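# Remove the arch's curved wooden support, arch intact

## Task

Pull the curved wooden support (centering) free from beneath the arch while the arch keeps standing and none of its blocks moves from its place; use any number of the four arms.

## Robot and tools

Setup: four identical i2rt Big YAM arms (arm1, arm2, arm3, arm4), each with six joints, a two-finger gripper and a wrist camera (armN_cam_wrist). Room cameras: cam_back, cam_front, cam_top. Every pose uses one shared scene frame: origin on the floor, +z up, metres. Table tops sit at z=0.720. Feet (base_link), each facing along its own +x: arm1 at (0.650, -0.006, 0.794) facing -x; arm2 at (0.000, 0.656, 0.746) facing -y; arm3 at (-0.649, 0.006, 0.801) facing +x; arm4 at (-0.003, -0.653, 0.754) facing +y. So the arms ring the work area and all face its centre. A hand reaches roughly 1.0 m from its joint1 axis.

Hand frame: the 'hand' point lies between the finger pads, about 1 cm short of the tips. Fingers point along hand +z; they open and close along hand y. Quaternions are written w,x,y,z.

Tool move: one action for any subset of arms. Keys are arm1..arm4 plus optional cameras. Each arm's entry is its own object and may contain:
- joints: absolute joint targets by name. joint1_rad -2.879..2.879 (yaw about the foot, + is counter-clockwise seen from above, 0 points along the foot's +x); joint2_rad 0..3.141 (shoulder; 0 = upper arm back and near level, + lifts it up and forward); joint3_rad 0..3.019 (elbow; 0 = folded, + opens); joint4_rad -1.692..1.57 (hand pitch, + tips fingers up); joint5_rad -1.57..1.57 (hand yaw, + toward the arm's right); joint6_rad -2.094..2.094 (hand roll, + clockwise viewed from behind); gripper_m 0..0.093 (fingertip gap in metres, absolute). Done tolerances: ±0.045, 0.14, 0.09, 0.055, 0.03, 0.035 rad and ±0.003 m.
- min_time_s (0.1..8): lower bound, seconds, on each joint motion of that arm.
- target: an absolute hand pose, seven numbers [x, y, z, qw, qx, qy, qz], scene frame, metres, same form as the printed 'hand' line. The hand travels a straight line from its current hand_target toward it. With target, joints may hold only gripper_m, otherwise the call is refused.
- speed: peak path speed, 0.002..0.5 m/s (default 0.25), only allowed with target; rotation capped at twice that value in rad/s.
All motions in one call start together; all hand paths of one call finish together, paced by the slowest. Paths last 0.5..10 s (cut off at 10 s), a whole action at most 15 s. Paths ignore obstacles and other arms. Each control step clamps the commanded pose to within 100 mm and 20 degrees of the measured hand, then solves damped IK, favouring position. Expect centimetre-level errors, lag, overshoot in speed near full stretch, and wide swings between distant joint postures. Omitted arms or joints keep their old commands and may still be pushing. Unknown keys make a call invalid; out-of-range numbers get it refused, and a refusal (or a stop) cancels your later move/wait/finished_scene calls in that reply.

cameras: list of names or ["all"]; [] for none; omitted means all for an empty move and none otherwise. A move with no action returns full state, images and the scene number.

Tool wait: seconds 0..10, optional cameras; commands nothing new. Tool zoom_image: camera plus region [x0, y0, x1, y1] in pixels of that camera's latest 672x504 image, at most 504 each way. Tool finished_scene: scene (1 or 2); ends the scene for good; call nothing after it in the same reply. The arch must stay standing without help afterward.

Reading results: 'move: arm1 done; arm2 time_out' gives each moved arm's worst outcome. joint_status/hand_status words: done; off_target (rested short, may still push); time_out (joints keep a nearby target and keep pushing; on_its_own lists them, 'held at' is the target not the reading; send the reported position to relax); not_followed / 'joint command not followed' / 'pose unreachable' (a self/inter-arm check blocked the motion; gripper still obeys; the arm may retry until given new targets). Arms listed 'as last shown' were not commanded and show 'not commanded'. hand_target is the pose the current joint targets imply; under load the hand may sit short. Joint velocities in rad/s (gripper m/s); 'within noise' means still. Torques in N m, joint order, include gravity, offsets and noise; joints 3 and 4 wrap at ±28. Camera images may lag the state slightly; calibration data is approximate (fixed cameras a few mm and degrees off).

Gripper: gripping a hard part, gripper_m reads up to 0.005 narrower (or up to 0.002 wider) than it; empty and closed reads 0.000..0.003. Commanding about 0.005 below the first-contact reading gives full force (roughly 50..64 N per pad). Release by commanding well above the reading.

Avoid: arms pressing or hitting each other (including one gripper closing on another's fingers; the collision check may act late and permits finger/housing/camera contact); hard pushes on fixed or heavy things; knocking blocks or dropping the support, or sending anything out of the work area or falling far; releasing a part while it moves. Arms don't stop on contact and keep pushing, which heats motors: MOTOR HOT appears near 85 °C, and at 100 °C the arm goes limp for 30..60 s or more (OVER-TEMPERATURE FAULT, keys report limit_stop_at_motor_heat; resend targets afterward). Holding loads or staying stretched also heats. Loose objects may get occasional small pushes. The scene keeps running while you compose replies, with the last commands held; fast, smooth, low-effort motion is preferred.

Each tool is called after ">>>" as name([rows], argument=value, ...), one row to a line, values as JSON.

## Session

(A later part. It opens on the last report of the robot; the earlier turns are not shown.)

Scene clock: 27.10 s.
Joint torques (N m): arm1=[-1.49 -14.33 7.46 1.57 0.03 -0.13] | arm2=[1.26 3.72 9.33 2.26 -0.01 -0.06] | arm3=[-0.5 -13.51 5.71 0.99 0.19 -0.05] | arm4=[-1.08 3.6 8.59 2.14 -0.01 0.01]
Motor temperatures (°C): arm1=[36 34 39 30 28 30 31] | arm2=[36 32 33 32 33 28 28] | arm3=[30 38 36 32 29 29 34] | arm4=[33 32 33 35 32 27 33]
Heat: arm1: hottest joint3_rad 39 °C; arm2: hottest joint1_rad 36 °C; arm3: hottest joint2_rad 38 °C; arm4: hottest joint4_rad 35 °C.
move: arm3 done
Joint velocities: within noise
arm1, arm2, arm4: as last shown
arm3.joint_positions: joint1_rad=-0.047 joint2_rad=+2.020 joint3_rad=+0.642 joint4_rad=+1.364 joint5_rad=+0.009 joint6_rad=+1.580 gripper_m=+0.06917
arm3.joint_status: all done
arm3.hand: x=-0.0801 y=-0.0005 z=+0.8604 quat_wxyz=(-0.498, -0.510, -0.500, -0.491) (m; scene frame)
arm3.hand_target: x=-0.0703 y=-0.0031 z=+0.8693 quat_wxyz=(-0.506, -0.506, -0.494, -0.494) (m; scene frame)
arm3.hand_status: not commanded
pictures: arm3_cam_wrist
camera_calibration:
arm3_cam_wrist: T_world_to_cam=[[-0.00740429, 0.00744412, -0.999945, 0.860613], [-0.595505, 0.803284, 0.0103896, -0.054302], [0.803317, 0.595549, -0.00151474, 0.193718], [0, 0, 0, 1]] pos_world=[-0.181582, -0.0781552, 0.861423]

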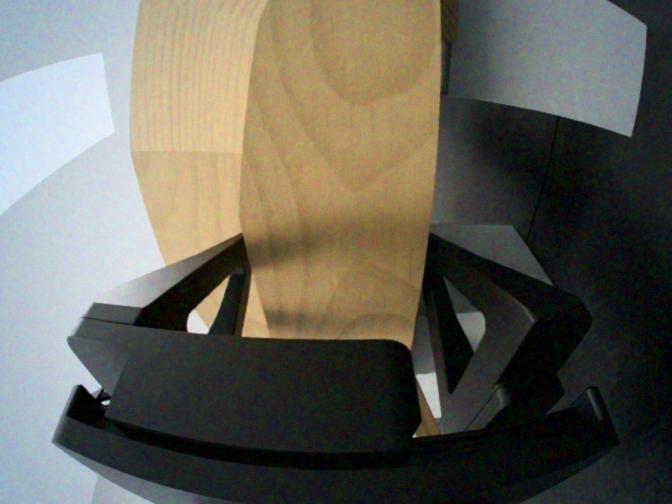

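>>> move(arm3={"joints":{"gripper_m":0.060}}, cameras=["arm3_cam_wrist","cam_back"])

Scene clock: 27.63 s.
Joint torques (N m): arm1=[-1.44 -14.51 7.42 1.55 0.01 -0.15] | arm2=[1.03 3.6 9.33 2.26 -0.03 -0.07] | arm3=[-0.62 -13.57 5.71 1.09 0.21 -0.03] | arm4=[-0.91 4.07 8.58 2.18 -0.01 0.04]
Motor temperatures (°C): arm1=[36 34 39 30 28 30 31] | arm2=[36 32 33 32 33 28 28] | arm3=[30 38 36 32 29 29 34] | arm4=[33 32 33 35 32 27 33]
Heat: arm1: hottest joint3_rad 39 °C; arm2: hottest joint1_rad 36 °C; arm3: hottest joint2_rad 38 °C; arm4: hottest joint4_rad 35 °C.
move: arm3 done
Joint velocities: within noise
arm1.joint_positions: joint1_rad=+0.031 joint2_rad=+2.101 joint3_rad=+1.005 joint4_rad=+1.101 joint5_rad=+0.015 joint6_rad=+0.012 gripper_m=+0.06009
arm1.joint_status: not commanded
arm1.hand: x=-0.0438 y=-0.0077 z=+0.8809 quat_wxyz=(-0.002, +0.704, -0.005, -0.710) (m; scene frame)
arm1.hand_target: x=-0.0567 y=+0.0010 z=+0.8721 quat_wxyz=(-0.008, +0.707, -0.008, -0.707) (m; scene frame)
arm1.hand_status: not commanded
arm2, arm4: as last shown
arm3.joint_positions: joint1_rad=-0.047 joint2_rad=+2.020 joint3_rad=+0.642 joint4_rad=+1.362 joint5_rad=+0.009 joint6_rad=+1.580 gripper_m=+0.06027
arm3.joint_status: all done
arm3.hand: x=-0.0801 y=-0.0005 z=+0.8600 quat_wxyz=(-0.498, -0.511, -0.501, -0.490) (m; scene frame)
arm3.hand_target: x=-0.0703 y=-0.0031 z=+0.8693 quat_wxyz=(-0.506, -0.506, -0.494, -0.494) (m; scene frame)
arm3.hand_status: not commanded
pictures: arm3_cam_wrist, cam_back
camera_calibration:
arm3_cam_wrist: T_world_to_cam=[[-0.00883817, 0.00705048, -0.999936, 0.860116], [-0.595485, 0.803292, 0.0109273, -0.0547592], [0.803318, 0.595543, -0.00290118, 0.194913], [0, 0, 0, 1]] pos_world=[-0.181583, -0.0781556, 0.861225]

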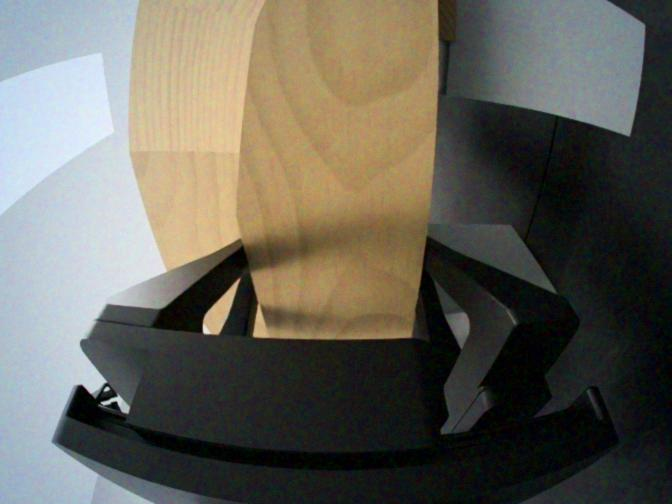

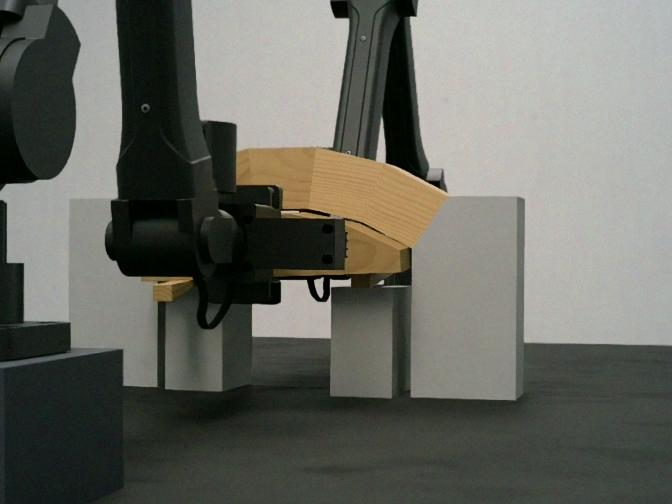

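>>> move(arm3={"joints":{"gripper_m":0.056}}, cameras=["arm3_cam_wrist","cam_back"])

>>> zoom_image(camera="cam_back", region=[230, 180, 430, 300])

Scene clock: 28.33 s.
Joint torques (N m): arm1=[-1.49 -14.51 7.41 1.55 0.02 -0.13] | arm2=[1.2 3.78 9.33 2.24 -0.02 -0.07] | arm3=[-0.62 -13.63 5.7 1.1 0.2 0.01] | arm4=[-0.91 3.78 8.46 1.98 0 0.03]
Motor temperatures (°C): arm1=[36 34 39 30 28 30 31] | arm2=[36 32 33 32 33 28 28] | arm3=[30 39 36 32 29 29 34] | arm4=[33 32 33 35 32 27 33]
Heat: arm1: hottest joint3_rad 39 °C; arm2: hottest joint1_rad 36 °C; arm3: hottest joint2_rad 39 °C; arm4: hottest joint4_rad 35 °C.
move: arm3 done
Joint velocities: within noise
arm1, arm2, arm4: as last shown
arm3.joint_positions: joint1_rad=-0.047 joint2_rad=+2.020 joint3_rad=+0.642 joint4_rad=+1.362 joint5_rad=+0.009 joint6_rad=+1.577 gripper_m=+0.05848
arm3.joint_status: all done
arm3.hand: x=-0.0801 y=-0.0005 z=+0.8600 quat_wxyz=(-0.499, -0.510, -0.502, -0.490) (m; scene frame)
arm3.hand_target: x=-0.0703 y=-0.0031 z=+0.8693 quat_wxyz=(-0.506, -0.506, -0.494, -0.494) (m; scene frame)
arm3.hand_status: not commanded
pictures: arm3_cam_wrist, cam_back
camera_calibration:
arm3_cam_wrist: T_world_to_cam=[[-0.00893239, 0.00405169, -0.999952, 0.860187], [-0.595578, 0.803251, 0.00857488, -0.0527534], [0.803247, 0.595626, -0.00476185, 0.196512], [0, 0, 0, 1]] pos_world=[-0.181583, -0.0781589, 0.861534]

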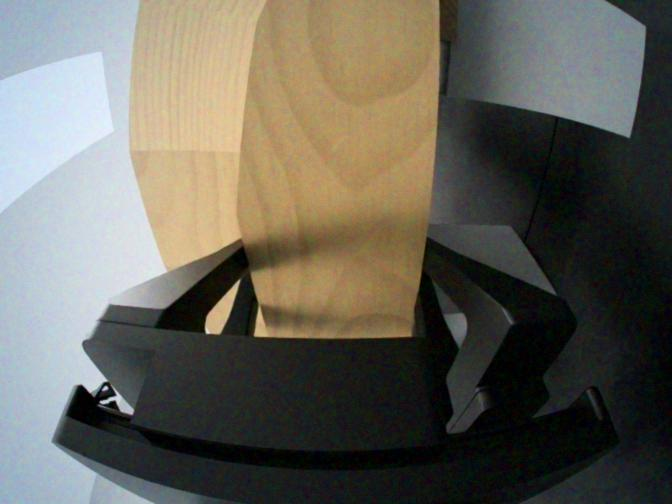

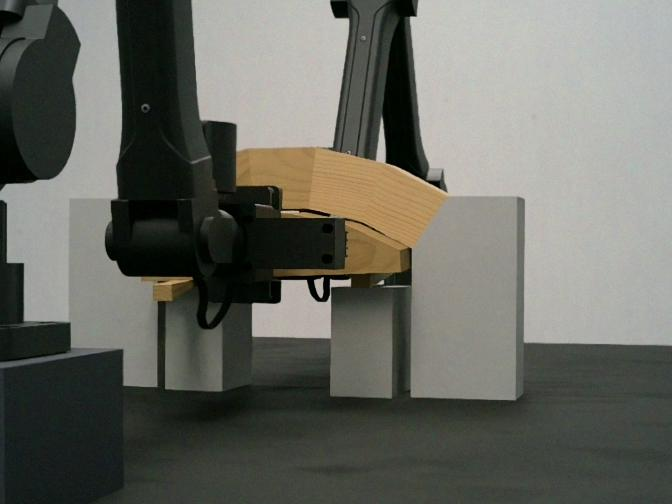

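Scaled by 2.520 from the camera's 672x504 image, which has a finer 960x720 frame.

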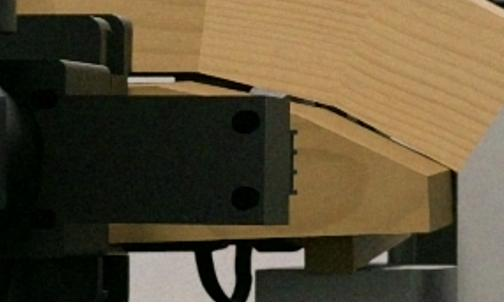

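>>> move(arm3={"joints":{"gripper_m":0.050}})

>>> move(arm3={"target":[-0.095,-0.002,0.866,0.5056,0.5056,0.4943,0.4943],"speed":0.06}, cameras=["arm3_cam_wrist","cam_back","cam_front","cam_top"])

>>> zoom_image(camera="cam_back", region=[230, 180, 430, 300])

Scene clock: 29.20 s.
Joint torques (N m): arm1=[-1.44 -14.56 7.41 1.55 0.01 -0.13] | arm2=[1.2 3.9 9.39 2.32 -0.03 -0.06] | arm3=[-0.67 -13.51 5.7 1.1 0.19 -0.01] | arm4=[-0.79 4.37 8.51 2.13 -0.01 0.01]
Motor temperatures (°C): arm1=[36 34 39 30 28 30 31] | arm2=[36 32 33 32 33 28 28] | arm3=[30 39 36 32 29 29 34] | arm4=[33 32 33 35 32 27 33]
Heat: arm1: hottest joint3_rad 39 °C; arm2: hottest joint1_rad 36 °C; arm3: hottest joint2_rad 39 °C; arm4: hottest joint4_rad 35 °C.
move: arm3 off_target
Joint velocities: within noise
arm1: as last shown
arm2.joint_positions: joint1_rad=+0.031 joint2_rad=+0.603 joint3_rad=+1.457 joint4_rad=-1.387 joint5_rad=-0.263 joint6_rad=+0.761 gripper_m=+0.09396
arm2.joint_status: not commanded
arm2.hand: x=+0.0421 y=+0.4486 z=+1.3126 quat_wxyz=(-0.497, -0.768, -0.393, +0.094) (m; scene frame)
arm2.hand_target: x=+0.0421 y=+0.4516 z=+1.3209 quat_wxyz=(-0.505, -0.763, -0.391, +0.098) (m; scene frame)
arm2.hand_status: not commanded
arm3.joint_positions: joint1_rad=-0.047 joint2_rad=+2.020 joint3_rad=+0.642 joint4_rad=+1.362 joint5_rad=+0.009 joint6_rad=+1.577 gripper_m=+0.05843
arm3.joint_status: gripper_m off_target (ended at +0.05842, target +0.05000)
arm3.hand: x=-0.0801 y=-0.0005 z=+0.8600 quat_wxyz=(-0.499, -0.510, -0.502, -0.490) (m; scene frame)
arm3.hand_target: x=-0.0703 y=-0.0031 z=+0.8693 quat_wxyz=(-0.506, -0.506, -0.494, -0.494) (m; scene frame)
arm3.hand_status: not commanded
arm4.joint_positions: joint1_rad=-0.454 joint2_rad=+0.631 joint3_rad=+1.450 joint4_rad=-1.565 joint5_rad=-0.075 joint6_rad=-0.150 gripper_m=+0.09396
arm4.joint_status: not commanded
arm4.hand: x=+0.0668 y=-0.4724 z=+1.2759 quat_wxyz=(-0.346, +0.552, -0.728, -0.214) (m; scene frame)
arm4.hand_target: x=+0.0658 y=-0.4742 z=+1.2836 quat_wxyz=(-0.354, +0.550, -0.724, -0.218) (m; scene frame)
arm4.hand_status: not commanded
pictures: none

Scene clock: 30.23 s.
Joint torques (N m): arm1=[-1.44 -14.74 7.01 1.7 0.02 -0.14] | arm2=[1.2 3.96 9.36 2.26 0 -0.06] | arm3=[-0.26 -13.63 2.54 2.18 0.28 0.07] | arm4=[-1.26 3.6 8.62 2.04 -0.02 0.01]
Motor temperatures (°C): arm1=[36 34 39 30 28 30 31] | arm2=[36 32 34 32 33 28 28] | arm3=[30 39 36 32 29 29 34] | arm4=[33 32 33 35 32 27 33]
Heat: arm1: hottest joint3_rad 39 °C; arm2: hottest joint1_rad 36 °C; arm3: hottest joint2_rad 39 °C; arm4: hottest joint4_rad 35 °C.
move: arm3 done
Joint velocities: within noise
arm1.joint_positions: joint1_rad=+0.031 joint2_rad=+2.103 joint3_rad=+1.011 joint4_rad=+1.098 joint5_rad=+0.015 joint6_rad=+0.012 gripper_m=+0.06009
arm1.joint_status: not commanded
arm1.hand: x=-0.0457 y=-0.0077 z=+0.8817 quat_wxyz=(-0.002, +0.704, -0.005, -0.711) (m; scene frame)
arm1.hand_target: x=-0.0567 y=+0.0010 z=+0.8722 quat_wxyz=(-0.008, +0.707, -0.008, -0.707) (m; scene frame)
arm1.hand_status: not commanded
arm2, arm4: as last shown
arm3.joint_positions: joint1_rad=-0.047 joint2_rad=+2.020 joint3_rad=+0.608 joint4_rad=+1.396 joint5_rad=+0.009 joint6_rad=+1.570 gripper_m=+0.05842
arm3.joint_status: not commanded
arm3.hand: x=-0.0930 y=-0.0004 z=+0.8577 quat_wxyz=(-0.500, -0.508, -0.503, -0.488) (m; scene frame)
arm3.hand_target: x=-0.0950 y=-0.0021 z=+0.8659 quat_wxyz=(-0.506, -0.506, -0.494, -0.494) (m; scene frame)
arm3.hand_status: done (0.009 m and 1.4 deg from the pose sent, 0.016 m and 1.4 deg at the start)
pictures: arm3_cam_wrist, cam_back, cam_front, cam_top
camera_calibration:
arm3_cam_wrist: T_world_to_cam=[[-0.00949818, -0.00245443, -0.999952, 0.857674], [-0.595694, 0.803203, 0.00368678, -0.0563195], [0.803155, 0.5957, -0.00909106, 0.21052], [0, 0, 0, 1]] pos_world=[-0.194483, -0.0780659, 0.859754]

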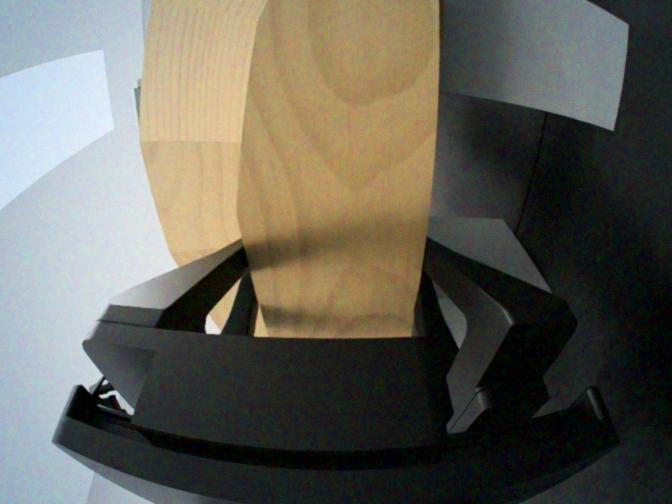

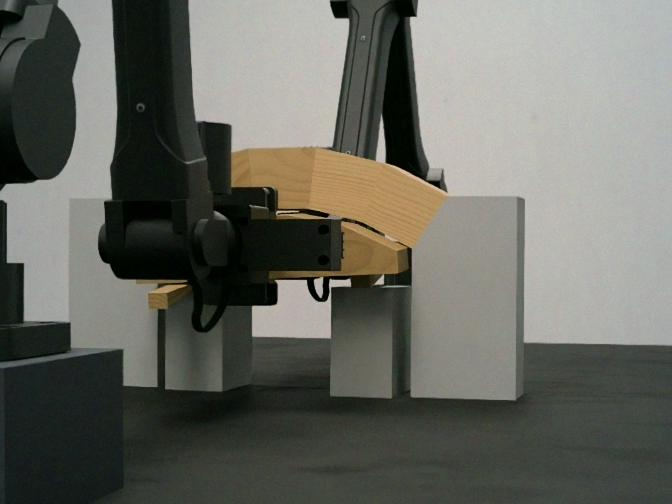

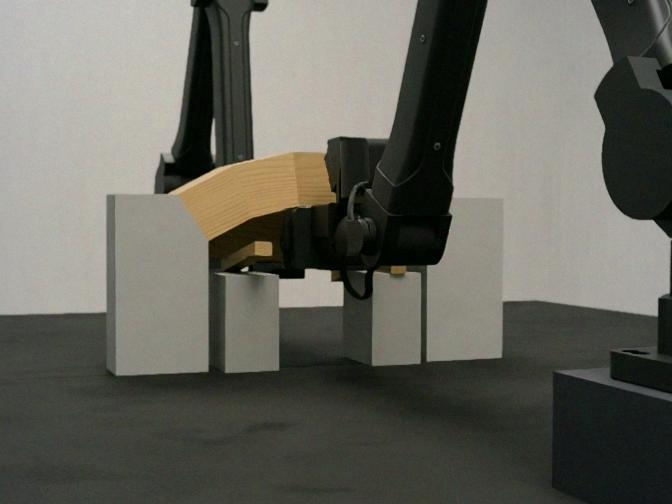

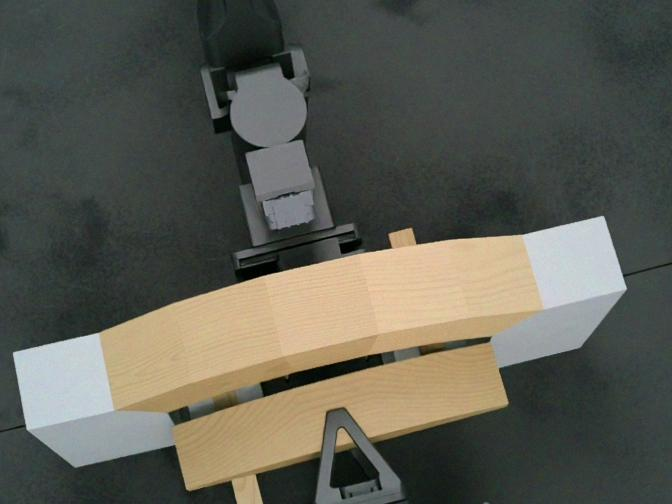

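Scaled by 2.520 from the camera's 672x504 image, which has a finer 960x720 frame.

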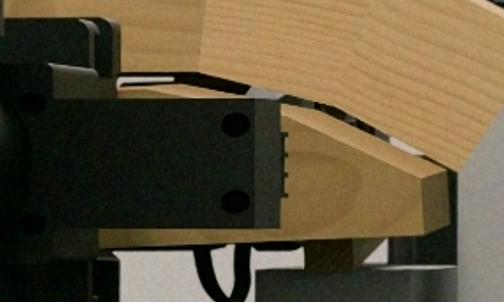

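>>> move(arm3={"target": [-0.118, -0.002, 0.893, 0.5056, 0.5056, 0.4943, 0.4943], "speed": 0.06}, arm1={"target": [0.06, 0.001, 0.873, 0.008, -0.707, 0.008, 0.707], "speed": 0.12}, cameras=["cam_top", "cam_back"])

Scene clock: 33.03 s.
Joint torques (N m): arm1=[-1.44 -15.62 2.15 3.58 -0.03 -0.14] | arm2=[1.08 3.78 9.33 2.26 -0.02 -0.07] | arm3=[-0.62 -15.68 3.58 1.94 0.22 0.07] | arm4=[-1.49 4.13 8.55 2.1 0 0.05]
Motor temperatures (°C): arm1=[36 35 39 30 28 30 31] | arm2=[36 31 34 32 33 28 28] | arm3=[30 39 36 32 29 29 34] | arm4=[33 32 34 35 32 27 33]
Heat: arm1: hottest joint3_rad 39 °C; arm2: hottest joint1_rad 36 °C; arm3: hottest joint2_rad 39 °C; arm4: hottest joint4_rad 35 °C.
move: arm1 off_target; arm3 off_target
Joint velocities: within noise
arm1.joint_positions: joint1_rad=+0.031 joint2_rad=+2.027 joint3_rad=+0.709 joint4_rad=+1.275 joint5_rad=+0.015 joint6_rad=+0.012 gripper_m=+0.06009
arm1.joint_status: not commanded
arm1.hand: x=+0.0578 y=-0.0069 z=+0.8567 quat_wxyz=(-0.003, +0.721, -0.005, -0.693) (m; scene frame)
arm1.hand_target: x=+0.0600 y=+0.0008 z=+0.8727 quat_wxyz=(-0.008, +0.707, -0.008, -0.707) (m; scene frame)
arm1.hand_status: off_target (0.018 m and 2.3 deg from the pose sent, 0.106 m and 0.9 deg at the start)
arm2, arm4: as last shown
arm3.joint_positions: joint1_rad=-0.047 joint2_rad=+1.941 joint3_rad=+0.515 joint4_rad=+1.366 joint5_rad=+0.009 joint6_rad=+1.569 gripper_m=+0.05841
arm3.joint_status: not commanded
arm3.hand: x=-0.1237 y=-0.0001 z=+0.8633 quat_wxyz=(-0.489, -0.519, -0.514, -0.477) (m; scene frame)
arm3.hand_target: x=-0.1185 y=-0.0020 z=+0.8924 quat_wxyz=(-0.506, -0.506, -0.494, -0.494) (m; scene frame)
arm3.hand_status: off_target (0.030 m and 3.9 deg from the pose sent, 0.043 m and 1.4 deg at the start)
pictures: cam_back, cam_top

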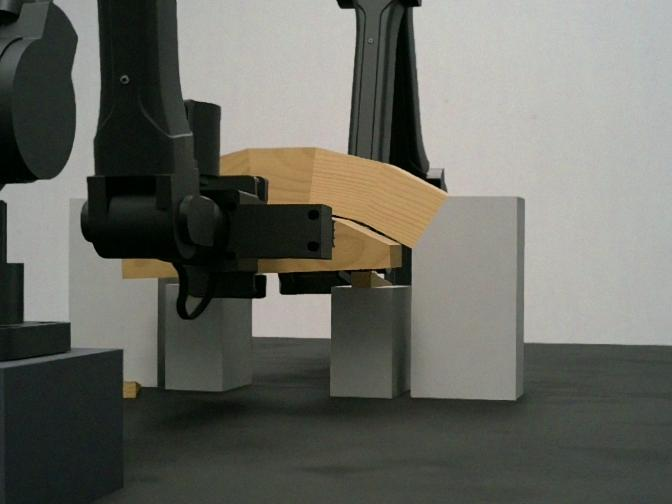

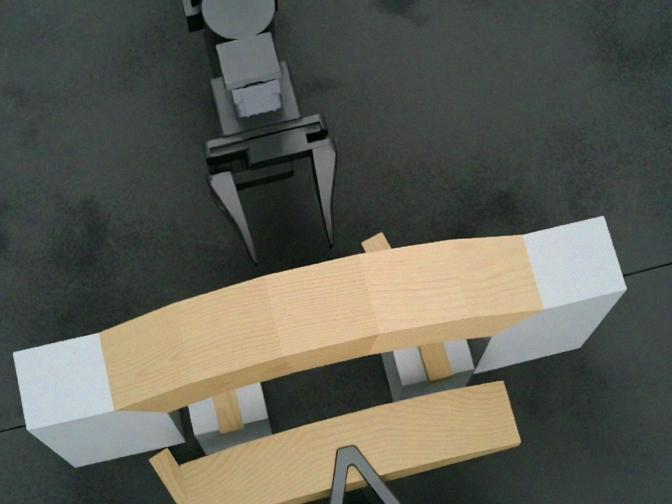

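>>> move(arm3={"target": [-0.25, -0.002, 0.95, 0.5056, 0.5056, 0.4943, 0.4943], "speed": 0.12}, arm1={"target": [0.18, 0.001, 0.95, 0.008, -0.707, 0.008, 0.707], "speed": 0.15}, cameras=["cam_top", "cam_back"])

Scene clock: 35.40 s.
Joint torques (N m): arm1=[-1.49 -9 2.92 1.66 -0.13 -0.14] | arm2=[1.2 3.55 9.37 2.26 0 -0.05] | arm3=[-1.08 -8.7 5.03 1.94 0 0.08] | arm4=[-1.14 4.01 8.64 2.14 -0.01 0.05]
Motor temperatures (°C): arm1=[36 35 39 30 28 30 31] | arm2=[36 31 34 32 33 28 28] | arm3=[30 39 36 32 29 29 34] | arm4=[33 32 34 35 32 27 33]
Heat: arm1: hottest joint3_rad 39 °C; arm2: hottest joint1_rad 36 °C; arm3: hottest joint2_rad 39 °C; arm4: hottest joint4_rad 35 °C.
move: arm1 done; arm3 off_target
Joint velocities: within noise
arm1.joint_positions: joint1_rad=+0.026 joint2_rad=+1.571 joint3_rad=+0.367 joint4_rad=+1.208 joint5_rad=+0.012 joint6_rad=+0.012 gripper_m=+0.06009
arm1.joint_status: not commanded
arm1.hand: x=+0.1760 y=-0.0050 z=+0.9501 quat_wxyz=(-0.003, +0.704, -0.005, -0.710) (m; scene frame)
arm1.hand_target: x=+0.1800 y=+0.0009 z=+0.9500 quat_wxyz=(-0.008, +0.707, -0.008, -0.707) (m; scene frame)
arm1.hand_status: done (0.007 m and 0.8 deg from the pose sent, 0.154 m and 2.3 deg at the start)
arm2, arm4: as last shown
arm3.joint_positions: joint1_rad=-0.047 joint2_rad=+1.470 joint3_rad=+0.151 joint4_rad=+1.267 joint5_rad=+0.006 joint6_rad=+1.569 gripper_m=+0.05841
arm3.joint_status: not commanded
arm3.hand: x=-0.2540 y=+0.0017 z=+0.9290 quat_wxyz=(-0.491, -0.516, -0.513, -0.479) (m; scene frame)
arm3.hand_target: x=-0.2504 y=-0.0019 z=+0.9496 quat_wxyz=(-0.506, -0.505, -0.494, -0.494) (m; scene frame)
arm3.hand_status: off_target (0.022 m and 3.5 deg from the pose sent, 0.153 m and 3.9 deg at the start)
pictures: cam_back, cam_top

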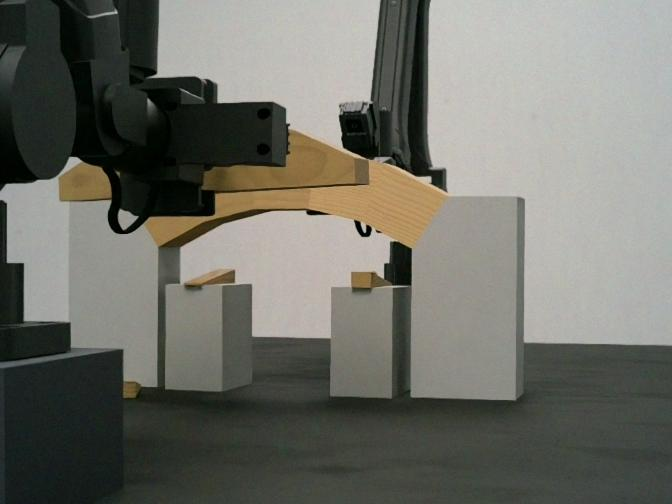

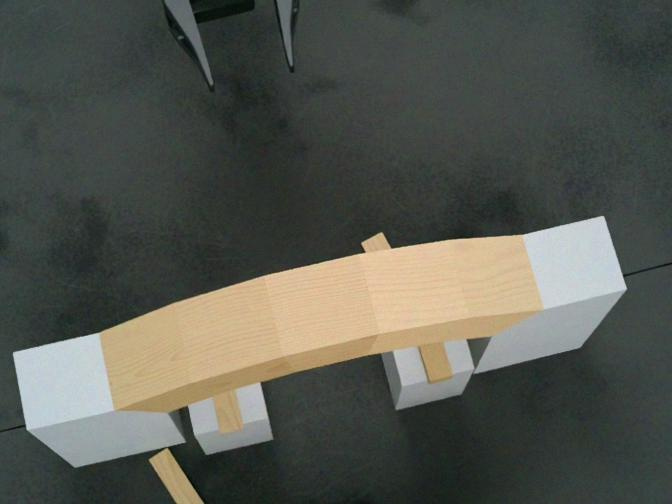

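>>> move(arm3={"target": [-0.27, 0.0, 0.87, 0.0, 0.7071, 0.7071, 0.0], "speed": 0.4}, cameras=["cam_back"])

>>> move(arm3={"target": [-0.27, 0.0, 0.80, 0.0, 0.7071, 0.7071, 0.0], "speed": 0.15}, cameras=["cam_back", "cam_front"])

Scene clock: 38.93 s.
Joint torques (N m): arm1=[-1.49 -8.94 2.91 1.65 -0.12 -0.13] | arm2=[1.32 3.66 9.36 2.3 -0.01 -0.04] | arm3=[-0.79 -9.52 14.12 -0.91 0.22 -0.02] | arm4=[-1.2 4.07 8.66 2 0.01 0.06]
Motor temperatures (°C): arm1=[36 35 38 30 28 30 31] | arm2=[36 31 34 32 33 28 28] | arm3=[30 39 37 32 29 29 35] | arm4=[33 32 34 35 32 27 33]
Heat: arm1: hottest joint3_rad 38 °C; arm2: hottest joint1_rad 36 °C; arm3: hottest joint2_rad 39 °C; arm4: hottest joint4_rad 35 °C.
move: arm3 off_target
Joint velocities: within noise
arm1, arm2, arm4: as last shown
arm3.joint_positions: joint1_rad=-0.050 joint2_rad=+1.458 joint3_rad=+0.854 joint4_rad=-1.018 joint5_rad=-0.006 joint6_rad=+1.562 gripper_m=+0.05839
arm3.joint_status: not commanded
arm3.hand: x=-0.3004 y=+0.0028 z=+0.8486 quat_wxyz=(+0.021, -0.708, -0.706, +0.021) (m; scene frame)
arm3.hand_target: x=-0.2717 y=+0.0001 z=+0.8704 quat_wxyz=(+0.000, -0.707, -0.707, +0.000) (m; scene frame)
arm3.hand_status: off_target (0.037 m and 3.3 deg from the pose sent, 0.061 m and 86.6 deg at the start)
pictures: cam_back

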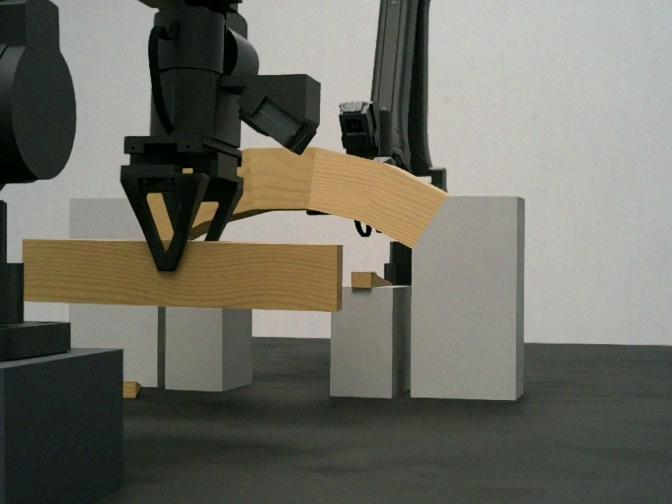

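Scene clock: 40.20 s.
Joint torques (N m): arm1=[-1.49 -8.94 2.89 1.7 -0.12 -0.14] | arm2=[1.14 3.78 9.37 2.32 0 -0.05] | arm3=[-0.62 -11.05 8.21 0.16 0.21 -0.01] | arm4=[-0.73 4.07 8.53 2.24 -0.01 0.02]
Motor temperatures (°C): arm1=[36 35 38 30 28 30 31] | arm2=[36 31 34 32 33 28 28] | arm3=[30 39 37 32 29 29 35] | arm4=[33 32 34 35 32 27 33]
Heat: arm1: hottest joint3_rad 38 °C; arm2: hottest joint1_rad 36 °C; arm3: hottest joint2_rad 39 °C; arm4: hottest joint4_rad 35 °C.
move: arm3 off_target
Joint velocities: within noise
arm1, arm2, arm4: as last shown
arm3.joint_positions: joint1_rad=-0.050 joint2_rad=+1.591 joint3_rad=+0.831 joint4_rad=-0.831 joint5_rad=-0.006 joint6_rad=+1.562 gripper_m=+0.05839
arm3.joint_status: not commanded
arm3.hand: x=-0.2802 y=+0.0022 z=+0.7948 quat_wxyz=(+0.010, -0.708, -0.706, +0.010) (m; scene frame)
arm3.hand_target: x=-0.2701 y=+0.0001 z=+0.8002 quat_wxyz=(+0.000, -0.707, -0.707, +0.000) (m; scene frame)
arm3.hand_status: off_target (0.012 m and 1.6 deg from the pose sent, 0.057 m and 3.3 deg at the start)
pictures: cam_back, cam_front

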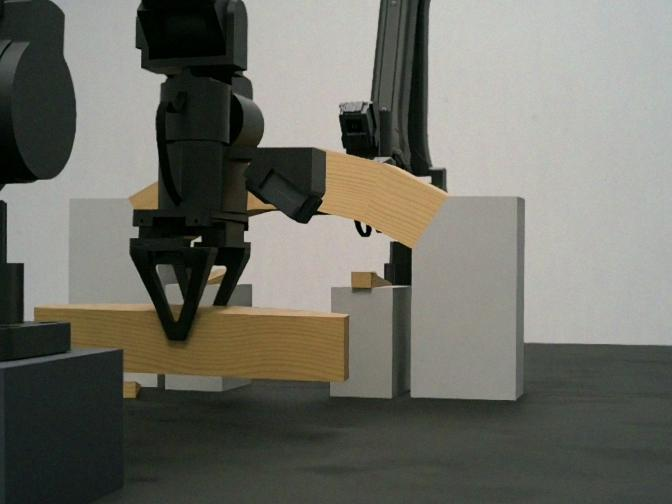

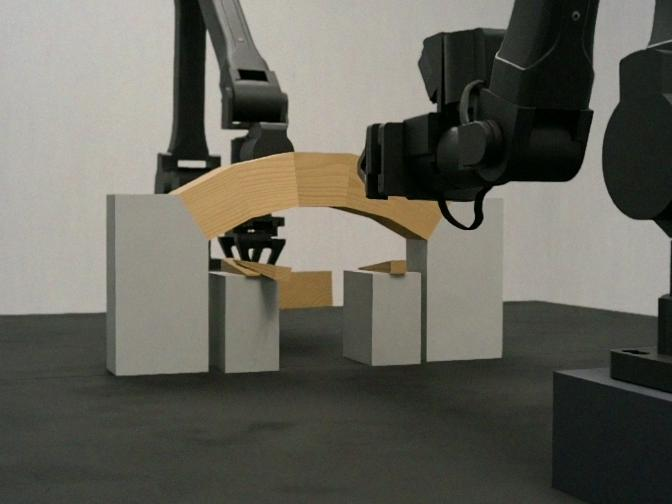

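>>> move(arm3={"target": [-0.27, 0.0, 0.767, 0.0, 0.7071, 0.7071, 0.0], "speed": 0.06}, cameras=["cam_back"])

Scene clock: 41.70 s.
Joint torques (N m): arm1=[-1.49 -9.05 2.93 1.68 -0.11 -0.14] | arm2=[1.2 3.9 9.32 2.3 -0.01 -0.07] | arm3=[-0.56 -11.16 7.21 0.18 0.2 0] | arm4=[-0.97 3.96 8.59 2.15 0.03 0.01]
Motor temperatures (°C): arm1=[36 35 38 30 28 30 31] | arm2=[36 31 34 32 33 28 28] | arm3=[30 39 37 32 29 29 35] | arm4=[33 32 34 35 32 27 33]
Heat: arm1: hottest joint3_rad 38 °C; arm2: hottest joint1_rad 36 °C; arm3: hottest joint2_rad 39 °C; arm4: hottest joint4_rad 35 °C.
move: arm3 done
Joint velocities: within noise
arm1, arm2, arm4: as last shown
arm3.joint_positions: joint1_rad=-0.050 joint2_rad=+1.661 joint3_rad=+0.809 joint4_rad=-0.733 joint5_rad=-0.006 joint6_rad=+1.562 gripper_m=+0.05839
arm3.joint_status: not commanded
arm3.hand: x=-0.2777 y=+0.0020 z=+0.7644 quat_wxyz=(+0.007, -0.708, -0.706, +0.008) (m; scene frame)
arm3.hand_target: x=-0.2700 y=+0.0001 z=+0.7671 quat_wxyz=(+0.000, -0.707, -0.707, +0.000) (m; scene frame)
arm3.hand_status: done (0.008 m and 1.2 deg from the pose sent, 0.030 m and 1.7 deg at the start)
pictures: cam_back

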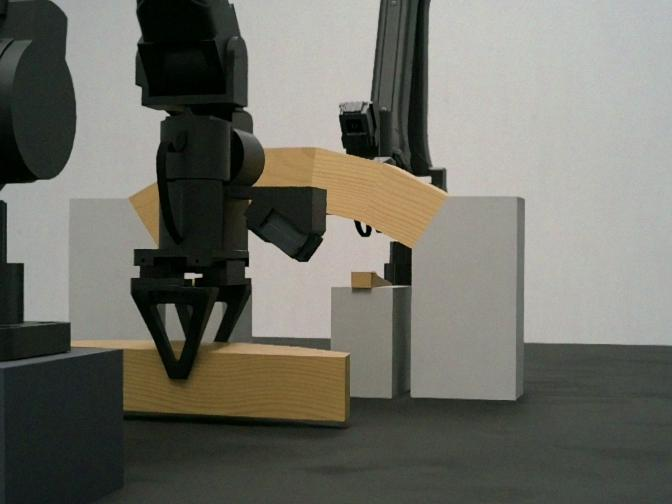

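>>> move(arm3={"target": [-0.272, 0.0, 0.757, 0.0, 0.7071, 0.7071, 0.0], "speed": 0.03}, cameras=["cam_back"])

>>> zoom_image(camera="cam_back", region=[60, 320, 400, 450])

Scene clock: 42.87 s.
Joint torques (N m): arm1=[-1.55 -9.17 2.89 1.68 -0.13 -0.14] | arm2=[1.26 3.6 9.42 2.37 -0.02 -0.06] | arm3=[-0.56 -11.16 6.82 0.27 0.2 0] | arm4=[-1.03 4.07 8.81 2.04 0 0.05]
Motor temperatures (°C): arm1=[36 35 38 30 28 30 31] | arm2=[36 31 34 32 33 28 28] | arm3=[30 39 37 32 29 29 35] | arm4=[33 32 34 35 32 27 33]
Heat: arm1: hottest joint3_rad 38 °C; arm2: hottest joint1_rad 36 °C; arm3: hottest joint2_rad 39 °C; arm4: hottest joint4_rad 35 °C.
move: arm3 done
Joint velocities: within noise
arm1, arm2, arm4: as last shown
arm3.joint_positions: joint1_rad=-0.050 joint2_rad=+1.678 joint3_rad=+0.799 joint4_rad=-0.703 joint5_rad=-0.006 joint6_rad=+1.562 gripper_m=+0.05839
arm3.joint_status: not commanded
arm3.hand: x=-0.2788 y=+0.0019 z=+0.7559 quat_wxyz=(+0.006, -0.708, -0.706, +0.007) (m; scene frame)
arm3.hand_target: x=-0.2721 y=+0.0001 z=+0.7571 quat_wxyz=(+0.000, -0.707, -0.707, +0.000) (m; scene frame)
arm3.hand_status: done (0.007 m and 1.1 deg from the pose sent, 0.010 m and 1.2 deg at the start)
pictures: cam_back

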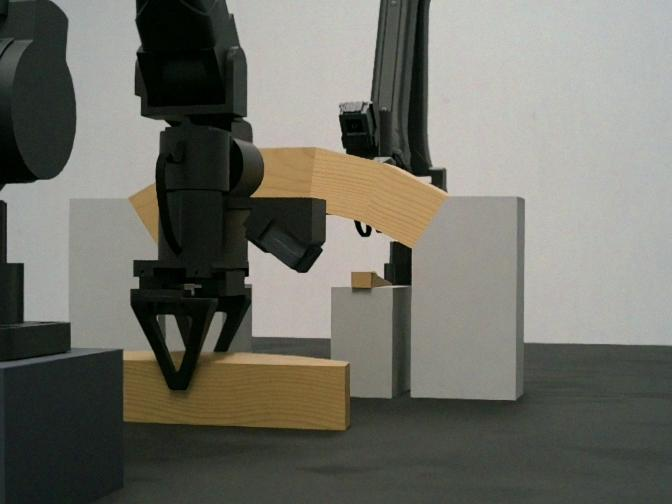

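Scaled by 1.482 from the camera's 672x504 image, which has a finer 960x720 frame.

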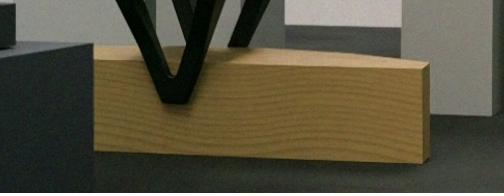

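>>> move(arm3={"target": [-0.272, 0.0, 0.751, 0.0, 0.7071, 0.7071, 0.0], "speed": 0.03})

>>> move(arm3={"joints": {"gripper_m": 0.092}}, cameras=["cam_back"])

Scene clock: 43.97 s.
Joint torques (N m): arm1=[-1.44 -9 2.92 1.7 -0.12 -0.13] | arm2=[1.14 3.43 9.29 2.33 -0.02 -0.05] | arm3=[-0.56 -9.88 6.5 0.85 0.2 0] | arm4=[-1.03 3.9 8.66 2.11 0 0.05]
Motor temperatures (°C): arm1=[36 35 38 30 28 30 31] | arm2=[36 31 34 32 33 28 28] | arm3=[30 39 37 32 29 29 35] | arm4=[33 32 34 35 32 27 33]
Heat: arm1: hottest joint3_rad 38 °C; arm2: hottest joint1_rad 36 °C; arm3: hottest joint2_rad 39 °C; arm4: hottest joint4_rad 35 °C.
move: arm3 done
Joint velocities: within noise
arm1: as last shown
arm2.joint_positions: joint1_rad=+0.031 joint2_rad=+0.603 joint3_rad=+1.457 joint4_rad=-1.387 joint5_rad=-0.263 joint6_rad=+0.761 gripper_m=+0.09396
arm2.joint_status: not commanded
arm2.hand: x=+0.0421 y=+0.4486 z=+1.3126 quat_wxyz=(-0.497, -0.768, -0.393, +0.094) (m; scene frame)
arm2.hand_target: x=+0.0421 y=+0.4516 z=+1.3209 quat_wxyz=(-0.505, -0.763, -0.391, +0.098) (m; scene frame)
arm2.hand_status: not commanded
arm3.joint_positions: joint1_rad=-0.050 joint2_rad=+1.679 joint3_rad=+0.799 joint4_rad=-0.699 joint5_rad=-0.006 joint6_rad=+1.562 gripper_m=+0.05839
arm3.joint_status: not commanded
arm3.hand: x=-0.2780 y=+0.0019 z=+0.7555 quat_wxyz=(+0.005, -0.708, -0.706, +0.006) (m; scene frame)
arm3.hand_target: x=-0.2722 y=+0.0001 z=+0.7511 quat_wxyz=(+0.000, -0.707, -0.707, +0.000) (m; scene frame)
arm3.hand_status: done (0.008 m and 0.9 deg from the pose sent, 0.009 m and 1.1 deg at the start)
arm4.joint_positions: joint1_rad=-0.454 joint2_rad=+0.631 joint3_rad=+1.450 joint4_rad=-1.565 joint5_rad=-0.075 joint6_rad=-0.150 gripper_m=+0.09396
arm4.joint_status: not commanded
arm4.hand: x=+0.0668 y=-0.4724 z=+1.2759 quat_wxyz=(-0.346, +0.552, -0.728, -0.214) (m; scene frame)
arm4.hand_target: x=+0.0658 y=-0.4742 z=+1.2836 quat_wxyz=(-0.354, +0.550, -0.724, -0.218) (m; scene frame)
arm4.hand_status: not commanded
pictures: none

Scene clock: 44.60 s.
Joint torques (N m): arm1=[-1.55 -9 2.86 1.68 -0.13 -0.14] | arm2=[0.97 3.6 9.33 2.3 -0.02 -0.07] | arm3=[-0.56 -9.99 6.56 0.28 0.2 0] | arm4=[-0.97 4.48 8.57 2.14 -0.01 0.03]
Motor temperatures (°C): arm1=[36 35 38 30 28 30 31] | arm2=[36 31 34 32 33 28 28] | arm3=[30 39 37 31 29 29 35] | arm4=[33 32 34 35 32 27 33]
Heat: arm1: hottest joint3_rad 38 °C; arm2: hottest joint1_rad 36 °C; arm3: hottest joint2_rad 39 °C; arm4: hottest joint4_rad 35 °C.
move: arm3 done
Joint velocities: within noise
arm1, arm2, arm4: as last shown
arm3.joint_positions: joint1_rad=-0.050 joint2_rad=+1.679 joint3_rad=+0.799 joint4_rad=-0.684 joint5_rad=-0.006 joint6_rad=+1.562 gripper_m=+0.09184
arm3.joint_status: all done
arm3.hand: x=-0.2743 y=+0.0019 z=+0.7555 quat_wxyz=(+0.000, -0.708, -0.706, +0.001) (m; scene frame)
arm3.hand_target: x=-0.2721 y=+0.0001 z=+0.7512 quat_wxyz=(+0.000, -0.707, -0.707, +0.000) (m; scene frame)
arm3.hand_status: not commanded
pictures: cam_back

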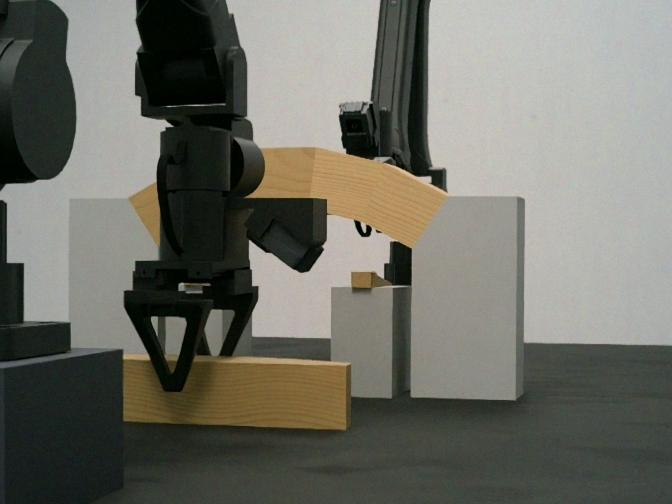

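Landed cleanly. Withdraw straight up.

>>> move(arm3={"target": [-0.276, 0.002, 0.85, 0.0, 0.7071, 0.7071, 0.0], "speed": 0.15}, cameras=["cam_back", "cam_top", "cam_front"])

Scene clock: 46.20 s.
Joint torques (N m): arm1=[-1.49 -9.05 2.88 1.69 -0.12 -0.14] | arm2=[1.44 3.72 9.4 2.28 -0.02 -0.04] | arm3=[-0.38 -11.05 11.74 -0.69 0.2 0.04] | arm4=[-0.73 4.13 8.75 2.06 0.02 0.02]
Motor temperatures (°C): arm1=[36 35 38 30 28 30 31] | arm2=[36 31 34 32 33 28 28] | arm3=[30 39 37 31 29 29 35] | arm4=[33 32 34 35 32 27 33]
Heat: arm1: hottest joint3_rad 38 °C; arm2: hottest joint1_rad 36 °C; arm3: hottest joint2_rad 39 °C; arm4: hottest joint4_rad 35 °C.
move: arm3 off_target
Joint velocities: within noise
arm1, arm2, arm4: as last shown
arm3.joint_positions: joint1_rad=-0.050 joint2_rad=+1.492 joint3_rad=+0.836 joint4_rad=-0.959 joint5_rad=-0.006 joint6_rad=+1.562 gripper_m=+0.09194
arm3.joint_status: not commanded
arm3.hand: x=-0.2973 y=+0.0027 z=+0.8311 quat_wxyz=(+0.018, -0.708, -0.706, +0.018) (m; scene frame)
arm3.hand_target: x=-0.2769 y=+0.0021 z=+0.8501 quat_wxyz=(+0.000, -0.707, -0.707, +0.000) (m; scene frame)
arm3.hand_status: off_target (0.028 m and 2.9 deg from the pose sent, 0.095 m and 0.2 deg at the start)
pictures: cam_back, cam_front, cam_top

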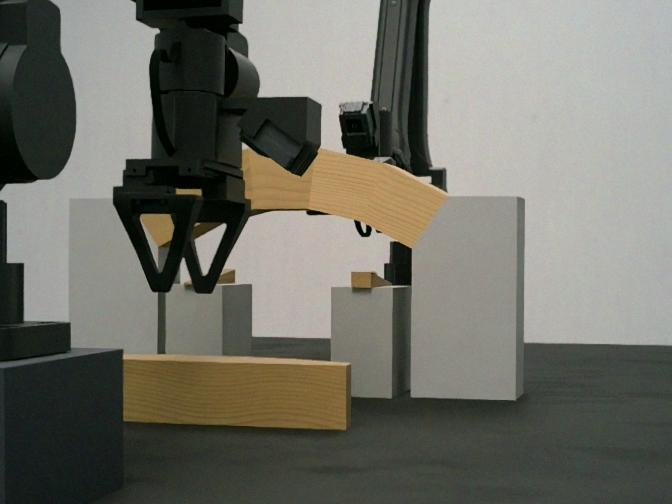

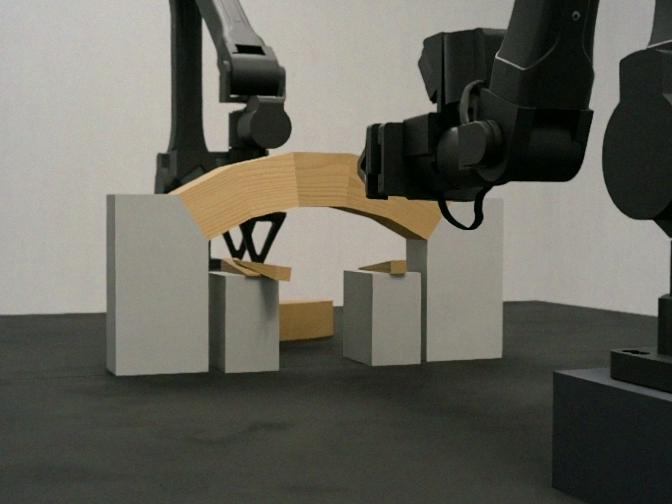

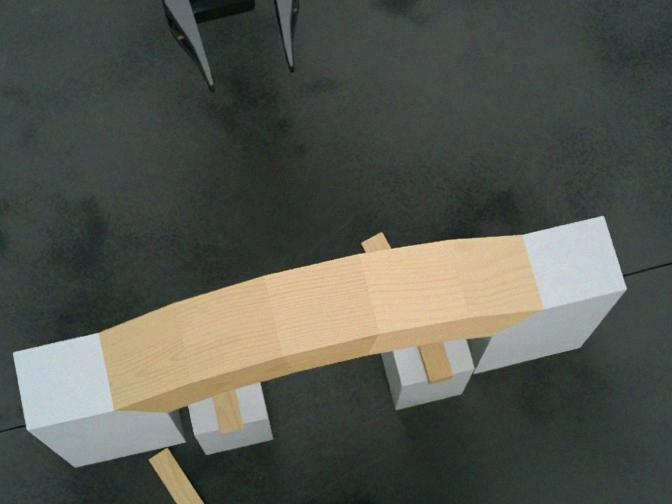

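Arch intact, support out.

>>> finished_scene(scene=2)

The scene is finished: the task was done.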